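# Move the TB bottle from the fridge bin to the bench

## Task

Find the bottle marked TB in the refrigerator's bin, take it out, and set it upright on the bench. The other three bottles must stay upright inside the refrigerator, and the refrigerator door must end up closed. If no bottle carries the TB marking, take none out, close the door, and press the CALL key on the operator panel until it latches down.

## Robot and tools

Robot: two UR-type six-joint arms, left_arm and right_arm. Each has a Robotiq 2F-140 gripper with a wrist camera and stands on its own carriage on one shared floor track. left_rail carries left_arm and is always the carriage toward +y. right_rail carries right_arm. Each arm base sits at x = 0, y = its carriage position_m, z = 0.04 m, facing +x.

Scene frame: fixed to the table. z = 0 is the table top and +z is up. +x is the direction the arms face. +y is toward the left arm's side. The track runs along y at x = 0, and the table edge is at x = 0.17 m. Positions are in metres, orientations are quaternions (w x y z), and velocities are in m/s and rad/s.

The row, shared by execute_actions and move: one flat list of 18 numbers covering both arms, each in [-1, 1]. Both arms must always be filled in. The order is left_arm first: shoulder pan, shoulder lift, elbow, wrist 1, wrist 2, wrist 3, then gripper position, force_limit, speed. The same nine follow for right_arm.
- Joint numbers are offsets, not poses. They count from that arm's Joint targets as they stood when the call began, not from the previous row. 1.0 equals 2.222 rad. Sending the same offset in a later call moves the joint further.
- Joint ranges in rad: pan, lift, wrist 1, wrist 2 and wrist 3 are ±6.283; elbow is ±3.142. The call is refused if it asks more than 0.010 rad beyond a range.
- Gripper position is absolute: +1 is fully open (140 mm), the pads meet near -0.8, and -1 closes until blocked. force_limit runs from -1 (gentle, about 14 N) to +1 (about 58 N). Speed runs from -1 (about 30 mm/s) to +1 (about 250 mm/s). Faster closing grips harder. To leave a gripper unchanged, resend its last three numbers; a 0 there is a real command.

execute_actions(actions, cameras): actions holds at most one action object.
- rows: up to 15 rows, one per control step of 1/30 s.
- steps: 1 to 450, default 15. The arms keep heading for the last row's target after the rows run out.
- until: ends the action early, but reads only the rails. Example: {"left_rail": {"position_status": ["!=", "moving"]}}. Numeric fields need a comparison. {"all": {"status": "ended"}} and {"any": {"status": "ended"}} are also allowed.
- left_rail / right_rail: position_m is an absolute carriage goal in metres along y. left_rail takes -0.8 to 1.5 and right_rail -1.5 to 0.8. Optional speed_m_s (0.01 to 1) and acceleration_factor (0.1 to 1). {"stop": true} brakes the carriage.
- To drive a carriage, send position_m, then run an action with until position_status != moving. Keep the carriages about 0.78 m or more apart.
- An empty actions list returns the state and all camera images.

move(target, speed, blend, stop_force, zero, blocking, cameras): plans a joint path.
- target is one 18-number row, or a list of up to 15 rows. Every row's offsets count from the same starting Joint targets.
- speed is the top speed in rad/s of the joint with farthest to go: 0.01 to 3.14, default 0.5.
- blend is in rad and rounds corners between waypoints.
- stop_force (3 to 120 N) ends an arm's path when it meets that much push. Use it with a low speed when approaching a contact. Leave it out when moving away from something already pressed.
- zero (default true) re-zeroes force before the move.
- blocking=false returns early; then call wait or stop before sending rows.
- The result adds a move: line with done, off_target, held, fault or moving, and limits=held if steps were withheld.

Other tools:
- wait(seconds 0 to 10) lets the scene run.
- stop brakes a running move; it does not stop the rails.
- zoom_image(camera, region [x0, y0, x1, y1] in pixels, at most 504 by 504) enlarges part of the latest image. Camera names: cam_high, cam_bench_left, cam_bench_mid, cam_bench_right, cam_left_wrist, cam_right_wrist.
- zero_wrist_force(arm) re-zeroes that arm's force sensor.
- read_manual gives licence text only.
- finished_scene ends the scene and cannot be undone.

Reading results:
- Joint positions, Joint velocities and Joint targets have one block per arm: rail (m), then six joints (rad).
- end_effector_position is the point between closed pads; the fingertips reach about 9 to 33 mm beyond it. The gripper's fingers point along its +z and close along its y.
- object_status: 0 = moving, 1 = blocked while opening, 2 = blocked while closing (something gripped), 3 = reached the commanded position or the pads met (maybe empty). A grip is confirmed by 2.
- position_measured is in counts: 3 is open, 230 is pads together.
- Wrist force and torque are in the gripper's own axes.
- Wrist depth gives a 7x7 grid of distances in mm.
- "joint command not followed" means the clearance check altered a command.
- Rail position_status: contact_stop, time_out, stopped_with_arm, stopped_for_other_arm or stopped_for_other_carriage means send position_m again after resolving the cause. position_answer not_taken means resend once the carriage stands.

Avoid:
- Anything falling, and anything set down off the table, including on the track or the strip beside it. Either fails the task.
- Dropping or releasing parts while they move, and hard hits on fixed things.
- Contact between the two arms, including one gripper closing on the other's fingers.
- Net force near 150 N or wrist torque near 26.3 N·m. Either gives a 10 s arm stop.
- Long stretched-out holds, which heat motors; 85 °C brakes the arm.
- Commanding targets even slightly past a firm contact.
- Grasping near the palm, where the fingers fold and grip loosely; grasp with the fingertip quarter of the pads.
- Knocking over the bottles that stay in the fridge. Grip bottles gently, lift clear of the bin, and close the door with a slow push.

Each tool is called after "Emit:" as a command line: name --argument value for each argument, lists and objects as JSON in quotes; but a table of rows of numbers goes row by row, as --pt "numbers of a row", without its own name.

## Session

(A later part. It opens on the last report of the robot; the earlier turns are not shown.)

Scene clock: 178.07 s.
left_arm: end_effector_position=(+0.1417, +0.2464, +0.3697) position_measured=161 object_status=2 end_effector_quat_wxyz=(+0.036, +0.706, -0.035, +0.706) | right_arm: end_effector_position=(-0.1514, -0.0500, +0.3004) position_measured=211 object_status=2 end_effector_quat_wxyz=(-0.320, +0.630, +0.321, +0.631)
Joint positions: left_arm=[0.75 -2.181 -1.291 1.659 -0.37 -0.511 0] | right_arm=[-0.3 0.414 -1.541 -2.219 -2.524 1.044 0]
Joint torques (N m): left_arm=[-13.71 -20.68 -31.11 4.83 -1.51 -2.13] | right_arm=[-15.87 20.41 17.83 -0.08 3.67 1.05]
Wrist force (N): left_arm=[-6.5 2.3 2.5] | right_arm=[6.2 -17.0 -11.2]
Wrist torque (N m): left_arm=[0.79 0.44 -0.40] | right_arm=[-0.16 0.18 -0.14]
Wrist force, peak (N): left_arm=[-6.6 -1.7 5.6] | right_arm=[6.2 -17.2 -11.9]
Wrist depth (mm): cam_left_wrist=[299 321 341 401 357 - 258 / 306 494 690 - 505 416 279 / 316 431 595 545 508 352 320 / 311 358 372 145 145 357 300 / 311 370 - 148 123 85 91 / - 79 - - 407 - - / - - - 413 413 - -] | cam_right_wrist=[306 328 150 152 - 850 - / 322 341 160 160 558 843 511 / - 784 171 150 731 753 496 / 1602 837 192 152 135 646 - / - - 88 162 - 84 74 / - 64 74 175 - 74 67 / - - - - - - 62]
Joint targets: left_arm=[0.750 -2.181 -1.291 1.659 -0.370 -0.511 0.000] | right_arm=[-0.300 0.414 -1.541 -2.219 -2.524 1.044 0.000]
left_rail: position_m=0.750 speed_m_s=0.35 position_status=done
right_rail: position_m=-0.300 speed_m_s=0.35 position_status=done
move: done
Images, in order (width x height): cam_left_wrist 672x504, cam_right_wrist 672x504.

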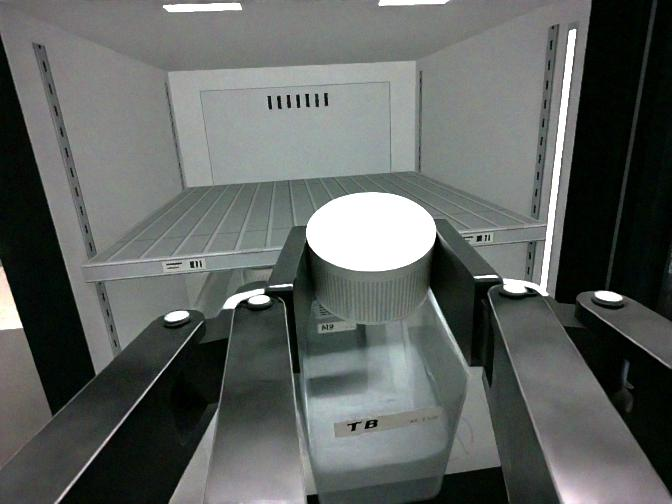

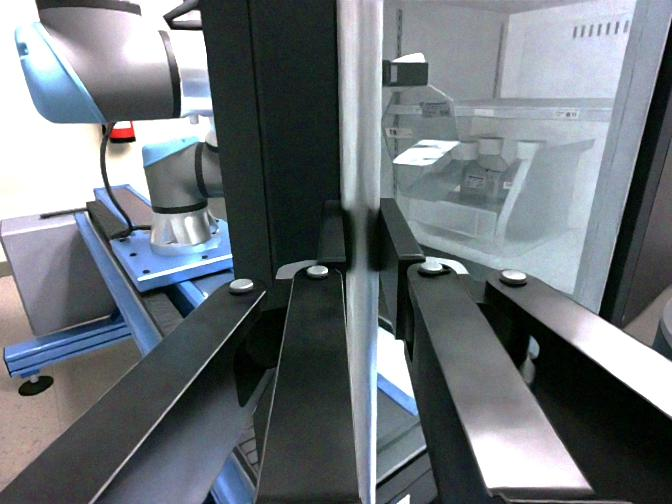

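Emit:
move --target '[-0.0692,0.0431,-0.0589,0.0158,-0.0689,0,-1,0.3,-1,0,0,0,0,0,0,-1,0.5,-1]' --speed 0.15

Emit:
execute_actions --actions '[{"left_rail":{"position_m":1.25,"speed_m_s":0.25,"acceleration_factor":0.3},"steps":200,"until":{"left_rail":{"position_status":["!=","moving"]}}}]' --cameras '["cam_bench_left","cam_left_wrist"]'

Scene clock: 181.30 s.
left_arm: end_effector_position=(+0.0415, +0.2463, +0.3695) position_measured=161 object_status=2 end_effector_quat_wxyz=(+0.036, +0.706, -0.035, +0.706) | right_arm: end_effector_position=(-0.1514, -0.0500, +0.3004) position_measured=211 object_status=2 end_effector_quat_wxyz=(-0.320, +0.630, +0.321, +0.631)
Joint positions: left_arm=[0.75 -2.335 -1.195 1.529 -0.335 -0.664 0] | right_arm=[-0.3 0.414 -1.541 -2.219 -2.524 1.044 0]
Joint torques (N m): left_arm=[-13.49 -24.22 -31.94 5.21 -1.71 -2.11] | right_arm=[-15.12 20.11 17.85 -0.15 3.65 0.98]
Wrist force (N): left_arm=[-6.6 2.0 2.5] | right_arm=[6.1 -16.7 -11.1]
Wrist torque (N m): left_arm=[0.73 0.47 -0.40] | right_arm=[-0.12 0.20 -0.14]
Wrist force, peak (N): left_arm=[-6.8 1.8 3.4] | right_arm=[6.2 -17.2 -11.5]
Wrist depth (mm): cam_left_wrist=[337 359 390 358 419 373 322 / 351 549 - - 592 397 341 / - 515 592 648 508 393 - / 3526 419 429 145 140 440 3824 / - 412 - 149 143 90 90 / - 79 - 507 521 - - / - - - - 516 - -] | cam_right_wrist=[302 330 150 152 - 859 - / 312 336 160 160 613 787 511 / 3031 813 171 151 - 705 488 / - 828 193 152 135 668 578 / 1649 - 88 162 - 84 74 / - 64 74 175 - 74 67 / - - - - - - 62]
Joint targets: left_arm=[0.750 -2.335 -1.195 1.529 -0.335 -0.664 0.000] | right_arm=[-0.300 0.414 -1.541 -2.219 -2.524 1.044 0.000]
left_rail: position_m=0.750 speed_m_s=0.35 position_status=done
right_rail: position_m=-0.300 speed_m_s=0.35 position_status=done
move: done

Scene clock: 184.20 s.
left_arm: end_effector_position=(+0.0413, +0.7463, +0.3695) position_measured=161 object_status=2 end_effector_quat_wxyz=(+0.036, +0.706, -0.035, +0.706) | right_arm: end_effector_position=(-0.1514, -0.0500, +0.3004) position_measured=211 object_status=2 end_effector_quat_wxyz=(-0.320, +0.630, +0.321, +0.631)
Joint positions: left_arm=[1.25 -2.335 -1.195 1.528 -0.335 -0.664 0] | right_arm=[-0.3 0.414 -1.541 -2.219 -2.524 1.044 0]
Joint torques (N m): left_arm=[-7.74 -26.96 -25.78 3.76 0.3 -2.23] | right_arm=[-15.7 20.28 18.11 -0.17 3.61 0.95]
Wrist force (N): left_arm=[-6.5 1.7 2.6] | right_arm=[5.8 -16.9 -11.0]
Wrist torque (N m): left_arm=[0.68 0.45 -0.41] | right_arm=[-0.14 0.25 -0.15]
Wrist force, peak (N): left_arm=[-6.8 2.7 2.6] | right_arm=[6.2 -17.0 -11.5]
Wrist depth (mm): cam_left_wrist=[- - - - - 492 379 / - - - - 752 519 - / 3959 - - - 721 546 521 / 3824 - - 144 139 - - / 1003 990 - 148 123 90 90 / - 79 - 648 - - - / - - - 528 512 - -] | cam_right_wrist=[745 979 150 152 - 843 776 / 701 1078 160 160 - 869 883 / 2266 1168 171 151 784 - - / 1516 959 188 153 124 658 600 / 1766 - 88 162 - 84 74 / - 64 74 175 - 74 67 / - - - - - - 62]
Joint targets: left_arm=[1.250 -2.335 -1.195 1.529 -0.335 -0.664 0.000] | right_arm=[-0.300 0.414 -1.541 -2.219 -2.524 1.044 0.000]
Tool commands: left_gripper/position=-1.0 left_gripper/force_limit=+0.3 left_gripper/speed=-1.0 right_gripper/position=-1.0 right_gripper/force_limit=+0.5 right_gripper/speed=-1.0
left_rail: position_m=1.250 speed_m_s=0.25 position_status=done
right_rail: position_m=-0.300 speed_m_s=0.35 position_status=done
Images, in order (width x height): cam_bench_left 672x504, cam_left_wrist 672x504.

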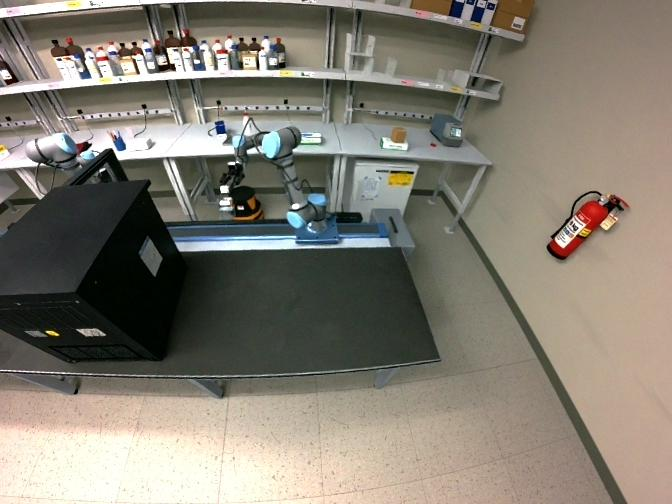

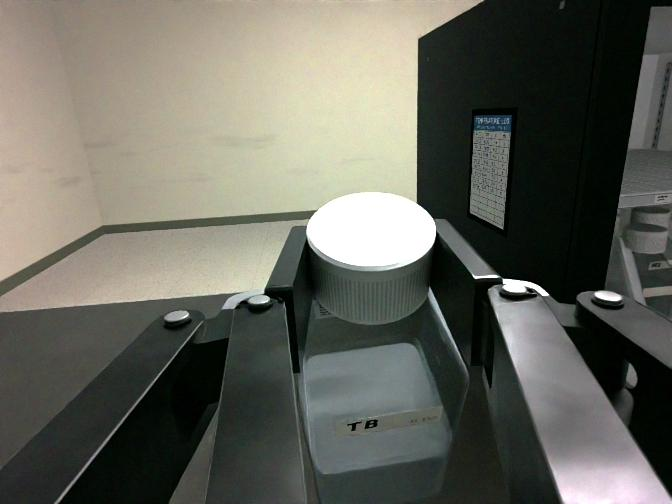

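Emit:
move --target '[0.919,-0.158,0.3459,-0.1875,0.9964,0,-1,0.3,-1,0,0,0,0,0,0,-1,0.5,-1]' --speed 0.5 --cameras '["cam_bench_left","cam_left_wrist","cam_high"]'

Emit:
zoom_image --camera "cam_bench_left" --region '[190, 180, 400, 340]'

Scene clock: 189.70 s.
left_arm: end_effector_position=(+0.6228, +1.2080, +0.2601) position_measured=161 object_status=2 end_effector_quat_wxyz=(+0.096, +0.701, -0.096, +0.701) | right_arm: end_effector_position=(-0.1514, -0.0500, +0.3004) position_measured=211 object_status=2 end_effector_quat_wxyz=(-0.320, +0.630, +0.321, +0.631)
Joint positions: left_arm=[1.25 -0.293 -1.546 2.297 -0.751 1.55 0] | right_arm=[-0.3 0.414 -1.541 -2.219 -2.524 1.044 0]
Joint torques (N m): left_arm=[14.01 -33.91 -13.08 -6.84 1.06 -2.01] | right_arm=[-14.98 20.22 17.4 -0.09 3.54 0.87]
Wrist force (N): left_arm=[-6.5 2.0 2.3] | right_arm=[6.0 -16.8 -10.8]
Wrist torque (N m): left_arm=[0.73 0.43 -0.40] | right_arm=[-0.13 0.22 -0.15]
Wrist force, peak (N): left_arm=[-7.0 2.0 2.7] | right_arm=[6.4 -17.2 -11.2]
Wrist depth (mm): cam_left_wrist=[- - - - - 3824 5247 / - - - - - - - / - - - - - 2893 4029 / 3134 2930 3639 144 140 3049 2856 / 2400 2655 - 154 139 90 91 / - 79 - 482 479 - - / - - - 385 381 - -] | cam_right_wrist=[- 1139 150 152 - 880 396 / - 1181 160 160 - 630 390 / 2465 1206 171 150 787 712 445 / 1591 1058 188 152 124 670 574 / 1569 83 88 162 - 84 74 / - 64 74 175 - 74 67 / - - - - - - 62]
Joint targets: left_arm=[1.250 -0.293 -1.546 2.297 -0.751 1.550 0.000] | right_arm=[-0.300 0.414 -1.541 -2.219 -2.524 1.044 0.000]
left_rail: position_m=1.250 speed_m_s=0.25 position_status=done
right_rail: position_m=-0.300 speed_m_s=0.35 position_status=done
move: done
Images, in order (width x height): cam_high 672x504, cam_bench_left 672x504, cam_left_wrist 672x504.

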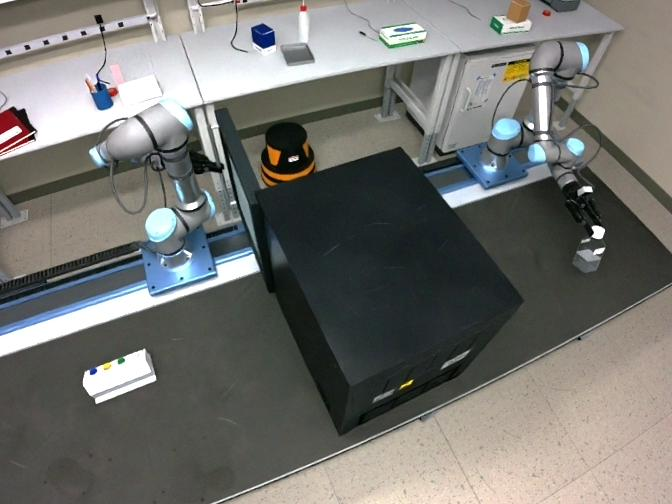

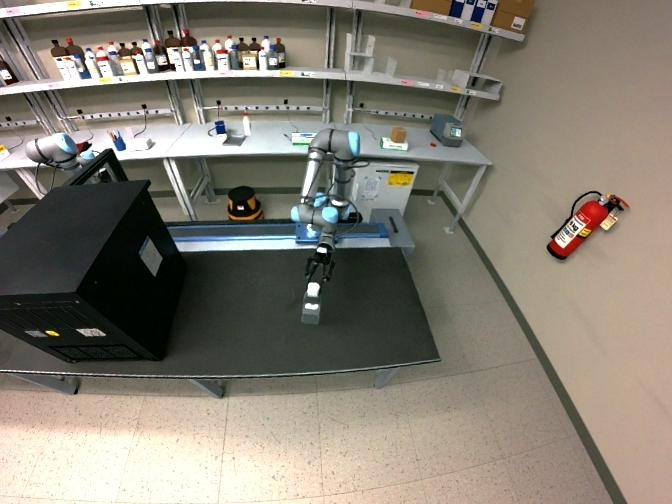

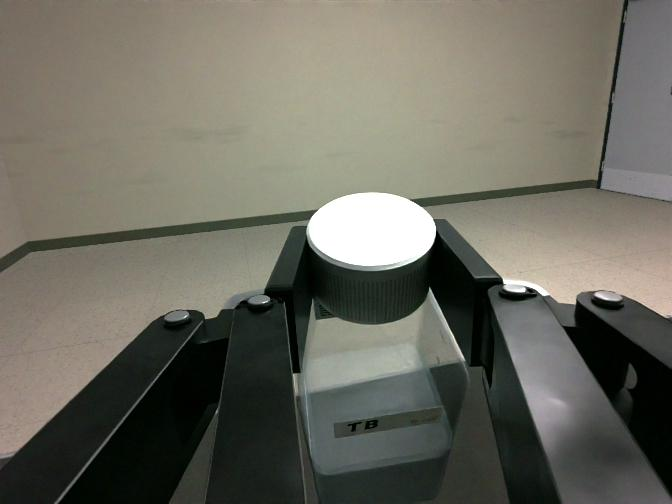

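Scaled by 2.400.

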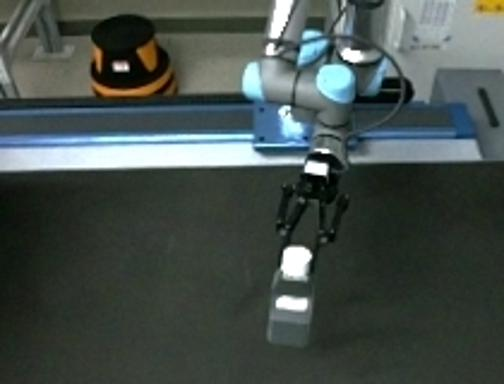

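Emit:
move --target '[0,0.0786,0.0321,-0.1107,0,0,-1,0.3,-1,0,0,0,0,0,0,-1,0.5,-1]' --speed 0.2

Emit:
move --pt "0 0.0681 0.0121 -0.0802 0 0 -1 0.3 -1 0 0 0 0 0 0 -1 0.5 -1" --pt "0 0.0899 0.0139 -0.1039 0 0 -1 0.3 -1 0 0 0 0 0 0 -1 0.5 -1" --speed 0.04 --blend 0.01 --stop_force 4 --cameras '["cam_left_wrist","cam_bench_left"]'

Scene clock: 193.40 s.
left_arm: end_effector_position=(+0.6226, +1.2081, +0.1901) position_measured=161 object_status=2 end_effector_quat_wxyz=(+0.096, +0.701, -0.096, +0.701) | right_arm: end_effector_position=(-0.1514, -0.0500, +0.3004) position_measured=211 object_status=2 end_effector_quat_wxyz=(-0.320, +0.630, +0.321, +0.631)
Joint positions: left_arm=[1.25 -0.293 -1.371 2.368 -0.997 1.55 0] | right_arm=[-0.3 0.414 -1.541 -2.219 -2.524 1.044 0]
Joint torques (N m): left_arm=[11.72 -11.4 -7.61 -6.98 0.68 -1.97] | right_arm=[-15.56 20.03 17.99 -0.07 3.53 0.84]
Wrist force (N): left_arm=[-6.5 1.9 2.4] | right_arm=[6.3 -16.7 -11.3]
Wrist torque (N m): left_arm=[0.72 0.46 -0.40] | right_arm=[-0.10 0.14 -0.14]
Wrist force, peak (N): left_arm=[-7.3 2.1 2.4] | right_arm=[6.0 -17.1 -11.5]
Wrist depth (mm): cam_left_wrist=[- - - - - - - / - - - - - - - / - - - 165 3582 4905 3526 / 3368 2969 3223 145 145 2893 2535 / 2191 2426 - 145 123 85 90 / - 79 - 379 - - - / - - - 298 - - -] | cam_right_wrist=[- 1206 150 152 - 846 - / 2289 1246 160 160 738 798 - / 2492 1199 171 150 755 724 439 / 1591 1020 184 152 115 643 558 / 1934 83 88 162 - 84 74 / - 64 74 175 - 74 67 / - - - - - - 62]
Joint targets: left_arm=[1.250 -0.293 -1.371 2.368 -0.997 1.550 0.000] | right_arm=[-0.300 0.414 -1.541 -2.219 -2.524 1.044 0.000]
left_rail: position_m=1.250 speed_m_s=0.25 position_status=done
right_rail: position_m=-0.300 speed_m_s=0.35 position_status=done
move: done

Scene clock: 197.00 s.
left_arm: end_effector_position=(+0.6236, +1.2078, +0.1642) position_measured=161 object_status=2 end_effector_quat_wxyz=(+0.096, +0.700, -0.096, +0.701) | right_arm: end_effector_position=(-0.1514, -0.0500, +0.3004) position_measured=211 object_status=2 end_effector_quat_wxyz=(-0.320, +0.630, +0.321, +0.631)
Joint positions: left_arm=[1.25 -0.293 -1.294 2.382 -1.089 1.55 0] | right_arm=[-0.3 0.414 -1.541 -2.219 -2.524 1.044 0]
Joint torques (N m): left_arm=[6.03 -36.12 -24.09 -0.79 -0.09 -1.91] | right_arm=[-15.34 20.51 18 -0.15 3.48 0.73]
Wrist force (N): left_arm=[-2.6 2.3 2.3] | right_arm=[5.8 -16.7 -11.4]
Wrist torque (N m): left_arm=[0.73 0.42 -0.38] | right_arm=[-0.10 0.23 -0.14]
Wrist force, peak (N): left_arm=[-6.9 2.0 2.5] | right_arm=[6.0 -17.3 -11.4]
Wrist depth (mm): cam_left_wrist=[- 3270 2930 - 3471 - - / - - 5372 - 4178 - - / 3091 - - 172 4029 5503 3824 / 3270 3049 3471 145 146 2624 2594 / 1929 2350 - 146 124 84 91 / - 79 - 336 335 - - / - - - - - - -] | cam_right_wrist=[- 1187 150 152 - 831 738 / - 1193 160 160 - 600 - / 1536 1181 171 151 - - 533 / 1526 - 184 152 122 670 555 / 1661 - 88 162 - 84 74 / - 64 74 175 - 74 67 / - - - - - - 62]
Joint targets: left_arm=[1.250 -0.293 -1.294 2.382 -1.089 1.550 0.000] | right_arm=[-0.300 0.414 -1.541 -2.219 -2.524 1.044 0.000]
left_rail: position_m=1.250 speed_m_s=0.25 position_status=done
right_rail: position_m=-0.300 speed_m_s=0.35 position_status=done
move: contact (left_arm); path passed 0 of 2 targets; left_arm: the wrist 1 is farthest, 0.139 rad from its target
Images, in order (width x height): cam_bench_left 672x504, cam_left_wrist 672x504.

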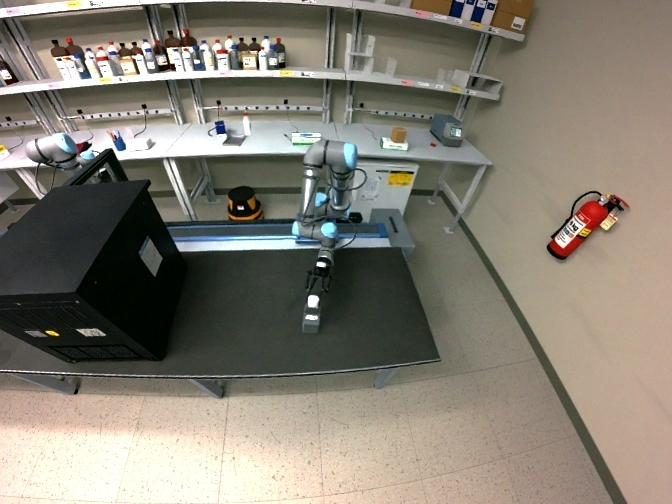

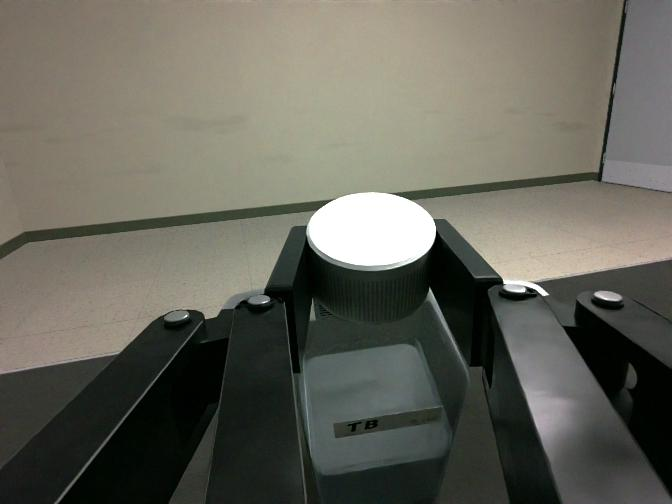

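Emit:
move --target '[0.0006,0.0202,-0.0284,0.0086,0.0005,0,-1,0.3,-1,0,0,0,0,0,0,-1,0.5,-1]' --speed 0.04 --cameras '["cam_left_wrist"]'

Scene clock: 199.73 s.
left_arm: end_effector_position=(+0.6470, +1.2013, +0.1617) position_measured=161 object_status=2 end_effector_quat_wxyz=(+0.096, +0.701, -0.096, +0.700) | right_arm: end_effector_position=(-0.1514, -0.0500, +0.3004) position_measured=211 object_status=2 end_effector_quat_wxyz=(-0.320, +0.630, +0.321, +0.631)
Joint positions: left_arm=[1.25 -0.292 -1.249 2.319 -1.07 1.551 0] | right_arm=[-0.3 0.414 -1.541 -2.219 -2.524 1.044 0]
Joint torques (N m): left_arm=[18.74 1.19 -10.34 9.04 -0.01 -1.9] | right_arm=[-15.17 20.12 18.05 -0.09 3.47 0.73]
Wrist force (N): left_arm=[27.2 5.9 2.4] | right_arm=[5.9 -16.9 -11.0]
Wrist torque (N m): left_arm=[0.71 0.20 -0.35] | right_arm=[-0.14 0.22 -0.14]
Wrist force, peak (N): left_arm=[29.2 6.0 1.2] | right_arm=[6.1 -17.0 -11.5]
Wrist depth (mm): cam_left_wrist=[- - - - - 4513 - / 3639 - - - 4424 - - / - - - 162 4905 6098 3699 / 3223 3270 3223 142 141 2856 2686 / - 2326 - 149 123 84 91 / - 79 - 317 - - - / - - - 272 263 - -] | cam_right_wrist=[- 1156 150 152 - 853 804 / 2157 1253 160 160 787 825 750 / - 1174 169 151 - 701 440 / - - 174 152 122 637 600 / 1456 - 88 162 - 84 74 / - 64 74 175 - 74 67 / - - - - - - 62]
Joint targets: left_arm=[1.250 -0.292 -1.249 2.319 -1.070 1.551 0.000] | right_arm=[-0.300 0.414 -1.541 -2.219 -2.524 1.044 0.000]
left_rail: position_m=1.250 speed_m_s=0.25 position_status=done
right_rail: position_m=-0.300 speed_m_s=0.35 position_status=done
move: done
Images, in order (width x height): cam_left_wrist 672x504.

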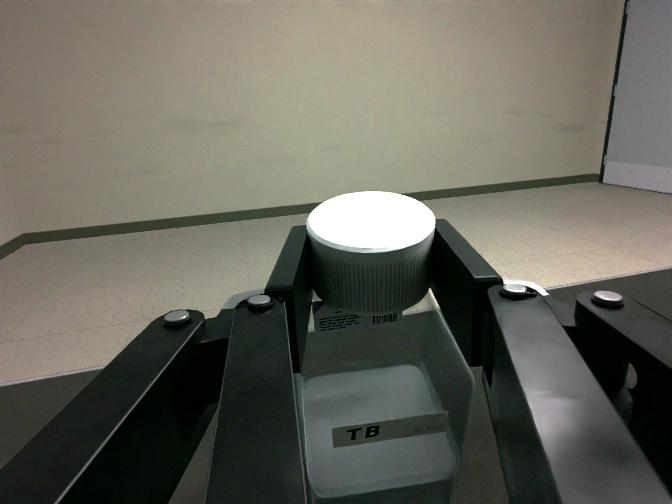

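Emit:
move --target '[0.0007,0.0226,-0.0322,0.0096,0.0007,0,-1,0.3,-1,0,0,0,0,0,0,-1,0.5,-1]' --speed 0.04 --cameras '["cam_left_wrist","cam_bench_left"]'

Emit:
zoom_image --camera "cam_bench_left" --region '[270, 240, 370, 340]'

Scene clock: 202.27 s.
left_arm: end_effector_position=(+0.6731, +1.1940, +0.1585) position_measured=161 object_status=2 end_effector_quat_wxyz=(+0.096, +0.701, -0.096, +0.700) | right_arm: end_effector_position=(-0.1514, -0.0500, +0.3004) position_measured=211 object_status=2 end_effector_quat_wxyz=(-0.320, +0.630, +0.321, +0.631)
Joint positions: left_arm=[1.25 -0.29 -1.199 2.248 -1.048 1.553 0] | right_arm=[-0.3 0.414 -1.541 -2.219 -2.524 1.044 0]
Joint torques (N m): left_arm=[17.39 -6.06 -16.11 5.51 0.65 -1.97] | right_arm=[-14.89 20.08 17.53 -0.09 3.43 0.78]
Wrist force (N): left_arm=[16.0 4.3 4.9] | right_arm=[6.1 -16.7 -11.1]
Wrist torque (N m): left_arm=[0.70 0.05 -0.38] | right_arm=[-0.11 0.18 -0.15]
Wrist force, peak (N): left_arm=[29.3 6.2 3.1] | right_arm=[6.3 -17.3 -11.2]
Wrist depth (mm): cam_left_wrist=[- 2820 - 2820 - - - / 3223 - 3639 - - - - / - - 3699 - - - 3639 / 2969 2786 3419 141 139 2786 2624 / 2302 - - 215 123 84 90 / - 79 - 331 322 - - / - - - 252 249 - -] | cam_right_wrist=[2361 1246 150 152 719 840 - / - 1219 160 160 766 866 - / - 1162 171 150 771 688 457 / 1536 967 183 152 135 656 562 / 1901 - 88 162 - 84 74 / - 64 74 175 - 74 67 / - - - - - - 62]
Joint targets: left_arm=[1.250 -0.290 -1.198 2.248 -1.048 1.553 0.000] | right_arm=[-0.300 0.414 -1.541 -2.219 -2.524 1.044 0.000]
left_rail: position_m=1.250 speed_m_s=0.25 position_status=done
right_rail: position_m=-0.300 speed_m_s=0.35 position_status=done
move: done
Images, in order (width x height): cam_bench_left 672x504, cam_left_wrist 672x504.

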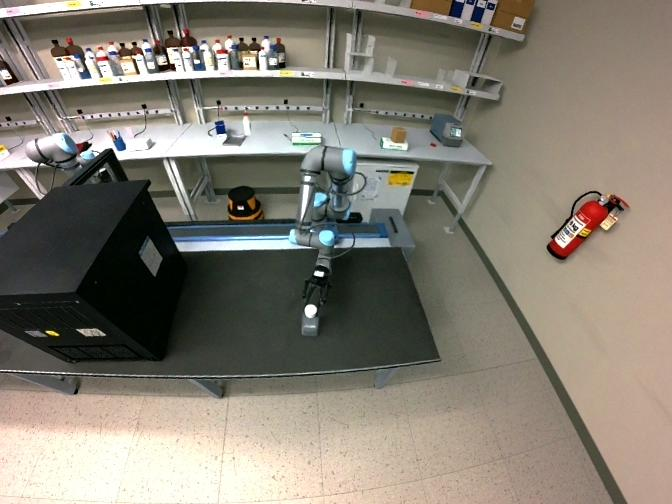

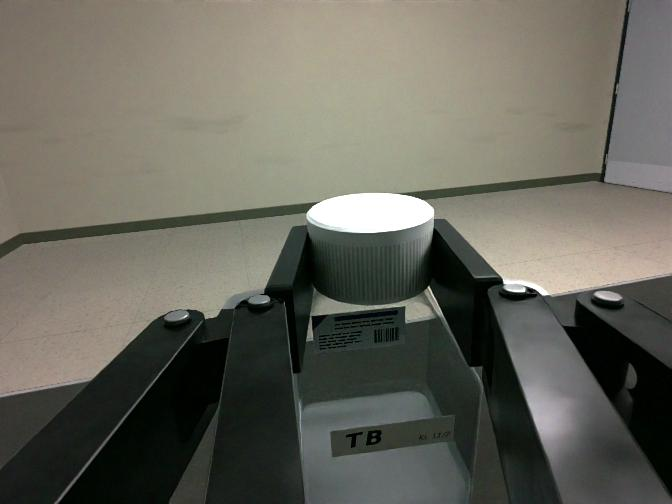

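Scaled by 5.040.

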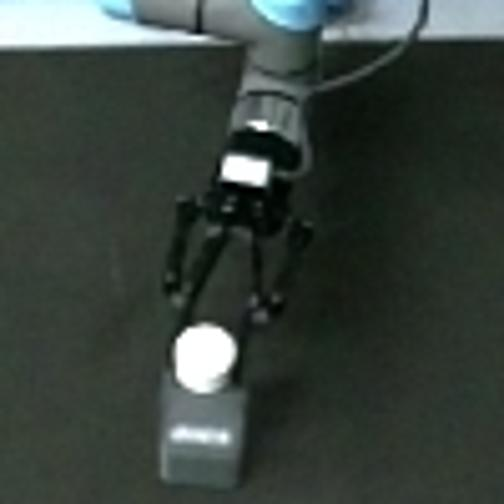

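Emit:
move --target '[0,0.0024,-0.0072,0.0048,0,0,-1,0.3,-1,0,0,0,0,0,0,-1,0.5,-1]' --speed 0.03 --cameras '["cam_left_wrist"]'

Scene clock: 203.80 s.
left_arm: end_effector_position=(+0.6786, +1.1924, +0.1597) position_measured=161 object_status=2 end_effector_quat_wxyz=(+0.096, +0.701, -0.096, +0.700) | right_arm: end_effector_position=(-0.1514, -0.0500, +0.3004) position_measured=211 object_status=2 end_effector_quat_wxyz=(-0.320, +0.630, +0.321, +0.631)
Joint positions: left_arm=[1.25 -0.29 -1.193 2.232 -1.038 1.553 0] | right_arm=[-0.3 0.414 -1.541 -2.219 -2.524 1.044 0]
Joint torques (N m): left_arm=[14.14 -19.97 -27.45 -1.16 0.55 -1.85] | right_arm=[-14.54 19.76 18 -0.14 3.47 0.75]
Wrist force (N): left_arm=[-7.8 2.5 2.6] | right_arm=[5.8 -16.9 -11.2]
Wrist torque (N m): left_arm=[0.85 0.82 -0.40] | right_arm=[-0.14 0.24 -0.14]
Wrist force, peak (N): left_arm=[16.3 4.3 4.9] | right_arm=[6.1 -17.1 -11.4]
Wrist depth (mm): cam_left_wrist=[- - - - - - 5014 / - - - - - - 5128 / - - - - - - - / 2856 3318 3318 141 140 2564 2820 / 2129 2326 - 148 139 90 91 / - 79 - 347 - - - / - - - 252 249 - -] | cam_right_wrist=[2520 1319 150 152 894 850 760 / - 1219 160 160 880 637 - / - 1199 171 150 - 708 432 / - 1099 184 152 115 674 574 / 1885 - 88 162 - 84 74 / - 64 74 175 - 74 67 / - - - - - - 62]
Joint targets: left_arm=[1.250 -0.290 -1.193 2.232 -1.038 1.553 0.000] | right_arm=[-0.300 0.414 -1.541 -2.219 -2.524 1.044 0.000]
left_rail: position_m=1.250 speed_m_s=0.25 position_status=done
right_rail: position_m=-0.300 speed_m_s=0.35 position_status=done
move: done
Images, in order (width x height): cam_left_wrist 672x504.

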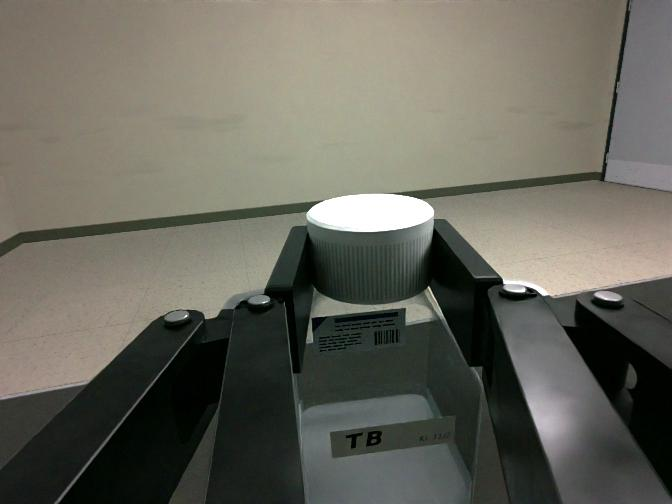

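Emit:
move --pt "0 0.0019 0.0002 -0.0021 0 0 -1 0.3 -1 0 0 0 0 0 0 -1 0.5 -1" --speed 0.02

Scene clock: 204.70 s.
left_arm: end_effector_position=(+0.6788, +1.1923, +0.1583) position_measured=161 object_status=2 end_effector_quat_wxyz=(+0.096, +0.701, -0.096, +0.700) | right_arm: end_effector_position=(-0.1514, -0.0500, +0.3004) position_measured=211 object_status=2 end_effector_quat_wxyz=(-0.320, +0.630, +0.321, +0.631)
Joint positions: left_arm=[1.25 -0.29 -1.189 2.232 -1.042 1.553 0] | right_arm=[-0.3 0.414 -1.541 -2.219 -2.524 1.044 0]
Joint torques (N m): left_arm=[9.72 -9.16 -1.11 -2.47 0.46 -2.12] | right_arm=[-15.28 19.52 17.84 -0.03 3.46 0.76]
Wrist force (N): left_arm=[6.7 3.6 3.9] | right_arm=[6.0 -16.9 -11.1]
Wrist torque (N m): left_arm=[0.83 0.45 -0.32] | right_arm=[-0.14 0.20 -0.15]
Wrist force, peak (N): left_arm=[-7.9 2.5 2.8] | right_arm=[6.4 -17.0 -11.3]
Wrist depth (mm): cam_left_wrist=[- - - - - 3699 - / 4029 3582 - - - 3526 - / - - - 159 173 5014 - / 2856 2786 2480 141 139 2752 2655 / 2191 2375 - 145 123 84 91 / - 79 - - 324 - - / - - - 249 248 - -] | cam_right_wrist=[- 1260 150 152 717 873 776 / - 1253 160 160 790 935 - / - 1212 171 151 - 740 555 / 1547 946 184 152 668 674 571 / 1614 - 88 162 - 84 78 / - 64 74 175 - 74 67 / - - - - - - 62]
Joint targets: left_arm=[1.250 -0.290 -1.189 2.232 -1.042 1.553 0.000] | right_arm=[-0.300 0.414 -1.541 -2.219 -2.524 1.044 0.000]
left_rail: position_m=1.250 speed_m_s=0.25 position_status=done
right_rail: position_m=-0.300 speed_m_s=0.35 position_status=done
move: done

Emit:
move --pt "0 0 0 0 0 0 -0.06 0.3 -1 0 0 0 0 0 0 -1 0.5 -1" --pt "-0.0032 -0.0718 0.1227 -0.0513 -0.0032 0 -0.06 0.3 -1 0 0 0 0 0 0 -1 0.5 -1" --speed 0.12 --cameras '["cam_left_wrist","cam_bench_left"]'

Scene clock: 208.70 s.
left_arm: end_effector_position=(+0.5795, +1.2201, +0.1585) position_measured=136 object_status=3 end_effector_quat_wxyz=(+0.096, +0.700, -0.096, +0.701) | right_arm: end_effector_position=(-0.1514, -0.0500, +0.3004) position_measured=211 object_status=2 end_effector_quat_wxyz=(-0.320, +0.630, +0.321, +0.631)
Joint positions: left_arm=[1.25 -0.297 -1.348 2.504 -1.156 1.546 0] | right_arm=[-0.3 0.414 -1.541 -2.219 -2.524 1.044 0]
Joint torques (N m): left_arm=[-13.47 -32.44 -3.32 -5.29 -1.59 -2.17] | right_arm=[-14.75 19.91 17.56 -0.13 3.33 0.63]
Wrist force (N): left_arm=[-3.0 2.8 2.3] | right_arm=[5.9 -16.7 -11.1]
Wrist torque (N m): left_arm=[0.92 0.68 -0.41] | right_arm=[-0.11 0.23 -0.14]
Wrist force, peak (N): left_arm=[10.3 4.2 4.6] | right_arm=[6.0 -17.1 -11.4]
Wrist depth (mm): cam_left_wrist=[- - 3959 - - - - / - - - - - - - / - - - 243 3318 3890 3270 / 3318 2930 3134 2930 166 2686 2752 / 2302 - 109 416 376 90 88 / - 76 313 314 333 - - / - - - 259 266 - -] | cam_right_wrist=[- 1121 150 152 - 807 782 / - 1181 160 160 784 600 - / 2465 1162 171 151 750 699 449 / 1637 1038 184 153 135 658 601 / 1637 - 88 162 - 84 74 / - 64 74 175 - 74 67 / - - - - - - 62]
Joint targets: left_arm=[1.250 -0.297 -1.348 2.505 -1.156 1.546 0.000] | right_arm=[-0.300 0.414 -1.541 -2.219 -2.524 1.044 0.000]
left_rail: position_m=1.250 speed_m_s=0.25 position_status=done
right_rail: position_m=-0.300 speed_m_s=0.35 position_status=done
move: done
Images, in order (width x height): cam_bench_left 672x504, cam_left_wrist 672x504.

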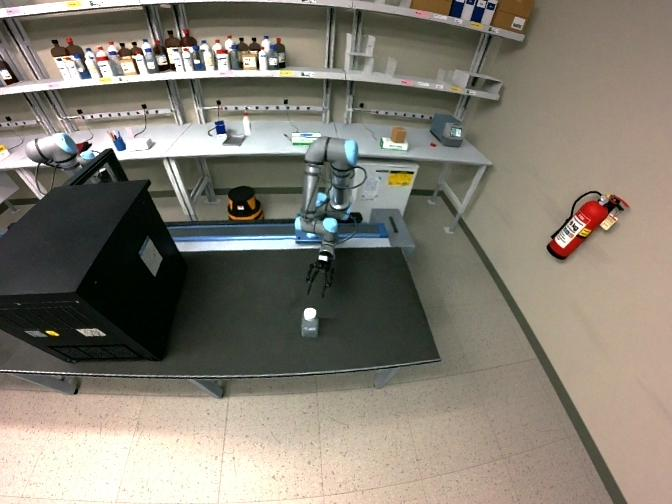

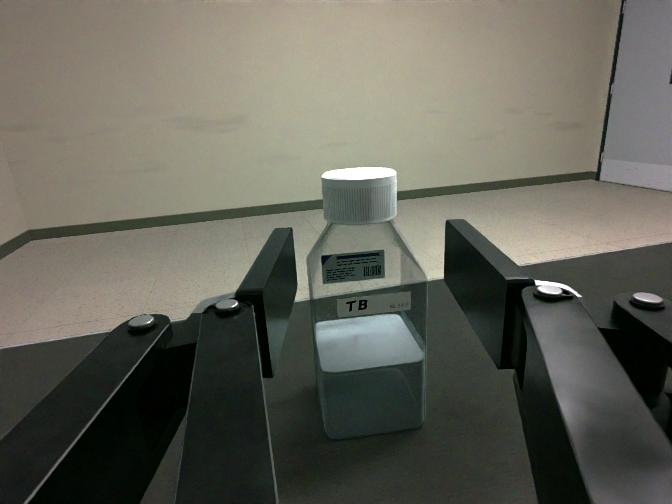

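Emit:
move --pt "0 0 0 0 0 0 -0.06 0.3 -1 -0.0708 -0.0186 0.0185 0.0005 -0.0536 0 -1 0.5 -1" --pt "0 0 0 0 0 0 -0.06 0.3 -1 -0.1989 -0.0608 0.0638 -0.0027 -0.1449 0 -1 0.5 -1" --pt "0 0 0 0 0 0 -0.06 0.3 -1 -0.3094 -0.1058 0.118 -0.0118 -0.2205 0 -1 0.5 -1" --pt "0 0 0 0 0 0 -0.06 0.3 -1 -0.4047 -0.1512 0.1784 -0.0268 -0.2799 0 -1 0.5 -1" --pt "0 0 0 0 0 0 -0.06 0.3 -1 -0.4876 -0.1952 0.2417 -0.0461 -0.3276 0 -1 0.5 -1" --pt "0 0 0 0 0 0 -0.06 0.3 -1 -0.5613 -0.2378 0.3071 -0.0689 -0.3641 0 -1 0.5 -1" --pt "0 0 0 0 0 0 -0.06 0.3 -1 -0.6276 -0.2788 0.3733 -0.0941 -0.3933 0 -1 0.5 -1" --pt "0 0 0 0 0 0 -0.06 0.3 -1 -0.6884 -0.318 0.4398 -0.1214 -0.4158 0 -1 0.5 -1" --speed 0.22 --blend 0.02 --stop_force 70 --cameras '["cam_right_wrist"]'

Scene clock: 218.07 s.
left_arm: end_effector_position=(+0.5794, +1.2201, +0.1585) position_measured=136 object_status=3 end_effector_quat_wxyz=(+0.096, +0.700, -0.096, +0.701) | right_arm: end_effector_position=(+0.1344, +0.4313, +0.3003) position_measured=211 object_status=2 end_effector_quat_wxyz=(-0.118, +0.697, +0.118, +0.697)
Joint positions: left_arm=[1.25 -0.297 -1.348 2.505 -1.156 1.546 0] | right_arm=[-0.3 -1.116 -2.248 -1.242 -2.793 0.12 0]
Joint torques (N m): left_arm=[-12.07 -32.42 -3.48 -5.3 -1.5 -1.94] | right_arm=[-9.63 28.19 28.22 -1.8 -3.42 0.67]
Wrist force (N): left_arm=[-3.1 2.9 2.4] | right_arm=[22.9 0.9 0.7]
Wrist torque (N m): left_arm=[0.94 0.70 -0.40] | right_arm=[-0.97 -0.23 -0.13]
Wrist force, peak (N): left_arm=[-3.4 2.8 2.6] | right_arm=[19.6 -30.2 -19.1]
Wrist depth (mm): cam_left_wrist=[- - 3270 - - - - / - - 2453 - - - - / - - 4257 247 - 3318 3419 / 3134 3223 3270 2375 164 2686 2655 / 2234 101 109 - - 90 88 / - 76 297 - 321 - - / - - - 262 248 - -] | cam_right_wrist=[- 3677 - 134 402 572 537 / 2336 - - 143 299 533 323 / 828 3348 4772 150 195 369 401 / 912 1034 1029 137 108 421 470 / 708 - 88 163 - 84 408 / - 64 74 176 - 74 68 / - - - - - - 62]
Joint targets: left_arm=[1.250 -0.297 -1.348 2.505 -1.156 1.546 0.000] | right_arm=[-0.300 -1.116 -2.248 -1.242 -2.793 0.120 0.000]
left_rail: position_m=1.250 speed_m_s=0.25 position_status=done
right_rail: position_m=-0.300 speed_m_s=0.35 position_status=done
move: done
Images, in order (width x height): cam_right_wrist 672x504.

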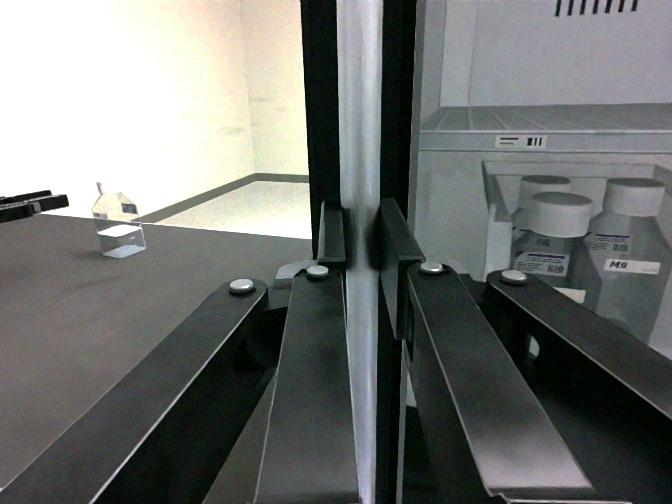

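Emit:
move --target '[0,0,0,0,0,0,-0.06,0.3,-1,-0.0564,-0.0371,0.0647,-0.0276,-0.0171,0,-1,0.5,-1]' --speed 0.05 --stop_force 40 --cameras '["cam_right_wrist","cam_high"]'

Scene clock: 222.53 s.
left_arm: end_effector_position=(+0.5794, +1.2201, +0.1585) position_measured=136 object_status=3 end_effector_quat_wxyz=(+0.096, +0.700, -0.096, +0.701) | right_arm: end_effector_position=(+0.2111, +0.4524, +0.3001) position_measured=211 object_status=2 end_effector_quat_wxyz=(-0.087, +0.702, +0.087, +0.702)
Joint positions: left_arm=[1.25 -0.297 -1.348 2.505 -1.156 1.546 0] | right_arm=[-0.3 -1.241 -2.33 -1.098 -2.855 0.082 0]
Joint torques (N m): left_arm=[-12.77 -32.16 -2.74 -5.32 -1.49 -2.31] | right_arm=[-34.25 27.34 24.28 -2.56 -1.94 0.65]
Wrist force (N): left_arm=[-3.1 2.6 2.3] | right_arm=[28.7 -2.7 -31.3]
Wrist torque (N m): left_arm=[0.87 0.70 -0.40] | right_arm=[-0.73 -0.20 -0.06]
Wrist force, peak (N): left_arm=[-3.2 3.0 2.5] | right_arm=[29.0 -2.8 -31.2]
Wrist depth (mm): cam_left_wrist=[- - - - - - - / 3318 - - - - 4701 - / - - 4605 250 - 4701 3639 / 4339 3091 3223 2893 165 2655 3178 / 2070 102 109 395 381 90 88 / - 76 317 344 322 - - / - - - 283 - - -] | cam_right_wrist=[- 3935 4232 132 171 518 497 / - - 4078 140 256 514 462 / - - 4772 149 193 232 223 / - 4005 3677 124 112 312 404 / 726 - 88 163 - 84 355 / - 64 74 176 - 74 67 / - - - - - - 62]
Joint targets: left_arm=[1.250 -0.297 -1.348 2.505 -1.156 1.546 0.000] | right_arm=[-0.300 -1.241 -2.330 -1.098 -2.855 0.082 0.000]
left_rail: position_m=1.250 speed_m_s=0.25 position_status=done
right_rail: position_m=-0.300 speed_m_s=0.35 position_status=done
move: done
Images, in order (width x height): cam_high 672x504, cam_right_wrist 672x504.

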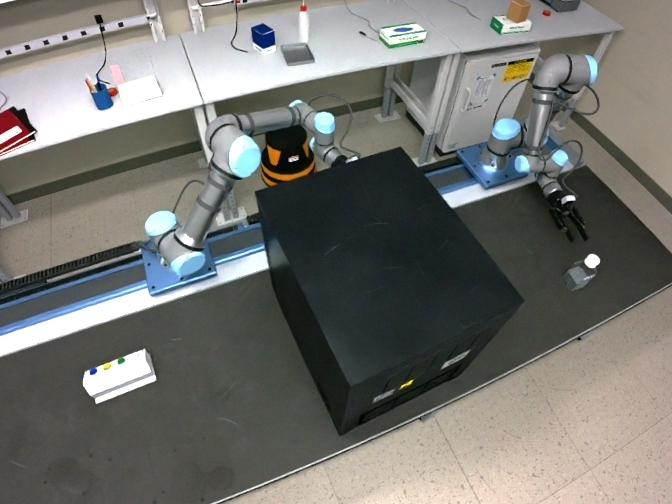

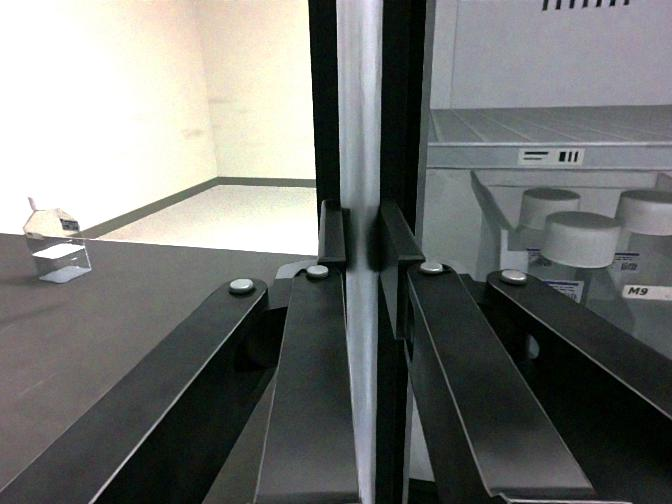

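Emit:
move --pt "0 0 0 0 0 0 -0.06 0.3 -1 0 0 0 0 0 0 0 0.5 -1" --pt "0 0 0 0 0 0 -0.06 0.3 -1 0.0734 0.0045 -0.0077 0.0032 0.0725 0 0 0.5 -1" --speed 0.15 --cameras '["cam_right_wrist","cam_high","cam_bench_left"]'

Scene clock: 227.80 s.
left_arm: end_effector_position=(+0.5794, +1.2201, +0.1585) position_measured=136 object_status=3 end_effector_quat_wxyz=(+0.096, +0.700, -0.096, +0.701) | right_arm: end_effector_position=(+0.1044, +0.4259, +0.3004) position_measured=129 object_status=3 end_effector_quat_wxyz=(-0.088, +0.702, +0.088, +0.702)
Joint positions: left_arm=[1.25 -0.297 -1.348 2.505 -1.156 1.546 0] | right_arm=[-0.3 -1.078 -2.32 -1.115 -2.848 0.243 0]
Joint torques (N m): left_arm=[-13.1 -31.45 -4.03 -5.25 -1.25 -1.95] | right_arm=[8.36 61.31 8.02 2.19 1.73 0.69]
Wrist force (N): left_arm=[-3.2 2.7 2.5] | right_arm=[0.4 -3.4 -0.1]
Wrist torque (N m): left_arm=[0.90 0.71 -0.41] | right_arm=[-0.71 0.06 -0.17]
Wrist force, peak (N): left_arm=[-3.1 2.9 2.7] | right_arm=[29.1 -2.9 -31.8]
Wrist depth (mm): cam_left_wrist=[- - - - - - - / - - - - - - - / - - 4701 247 2624 - 4257 / 3091 3178 3009 317 155 2752 3318 / 2279 101 109 244 381 90 88 / - 76 317 - - - - / - - - 269 243 - -] | cam_right_wrist=[- 3451 5471 255 618 609 587 / 5098 3159 4398 273 367 347 464 / - - 4232 291 552 460 - / - - 126 309 160 120 414 / - 91 94 339 472 90 83 / - - 504 371 385 - - / - - 409 391 391 - -]
Joint targets: left_arm=[1.250 -0.297 -1.348 2.505 -1.156 1.546 0.000] | right_arm=[-0.300 -1.078 -2.320 -1.115 -2.848 0.243 0.000]
left_rail: position_m=1.250 speed_m_s=0.25 position_status=done
right_rail: position_m=-0.300 speed_m_s=0.35 position_status=done
move: done
Images, in order (width x height): cam_high 672x504, cam_bench_left 672x504, cam_right_wrist 672x504.

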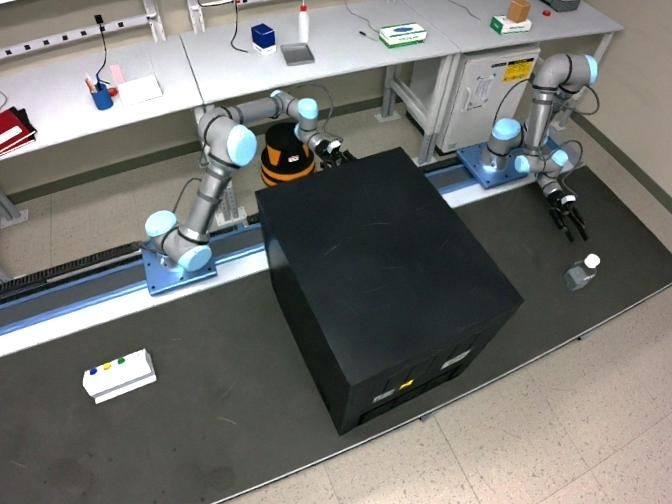

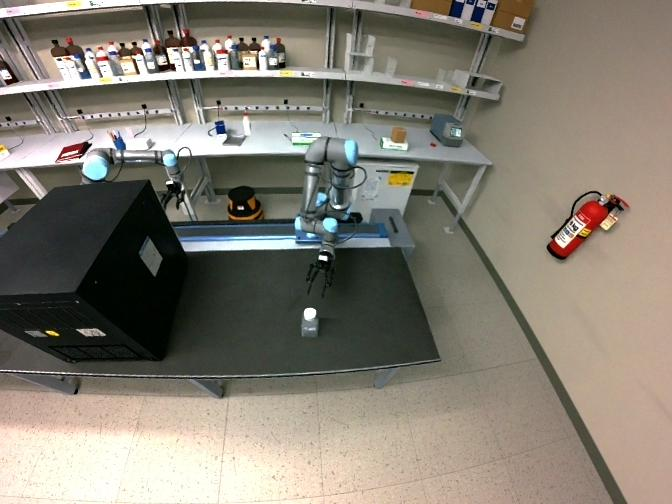

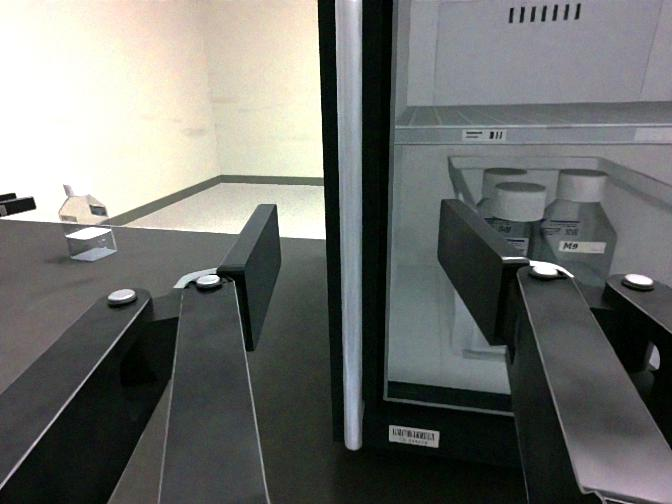

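Emit:
finished_scene

The scene is finished: the task was done.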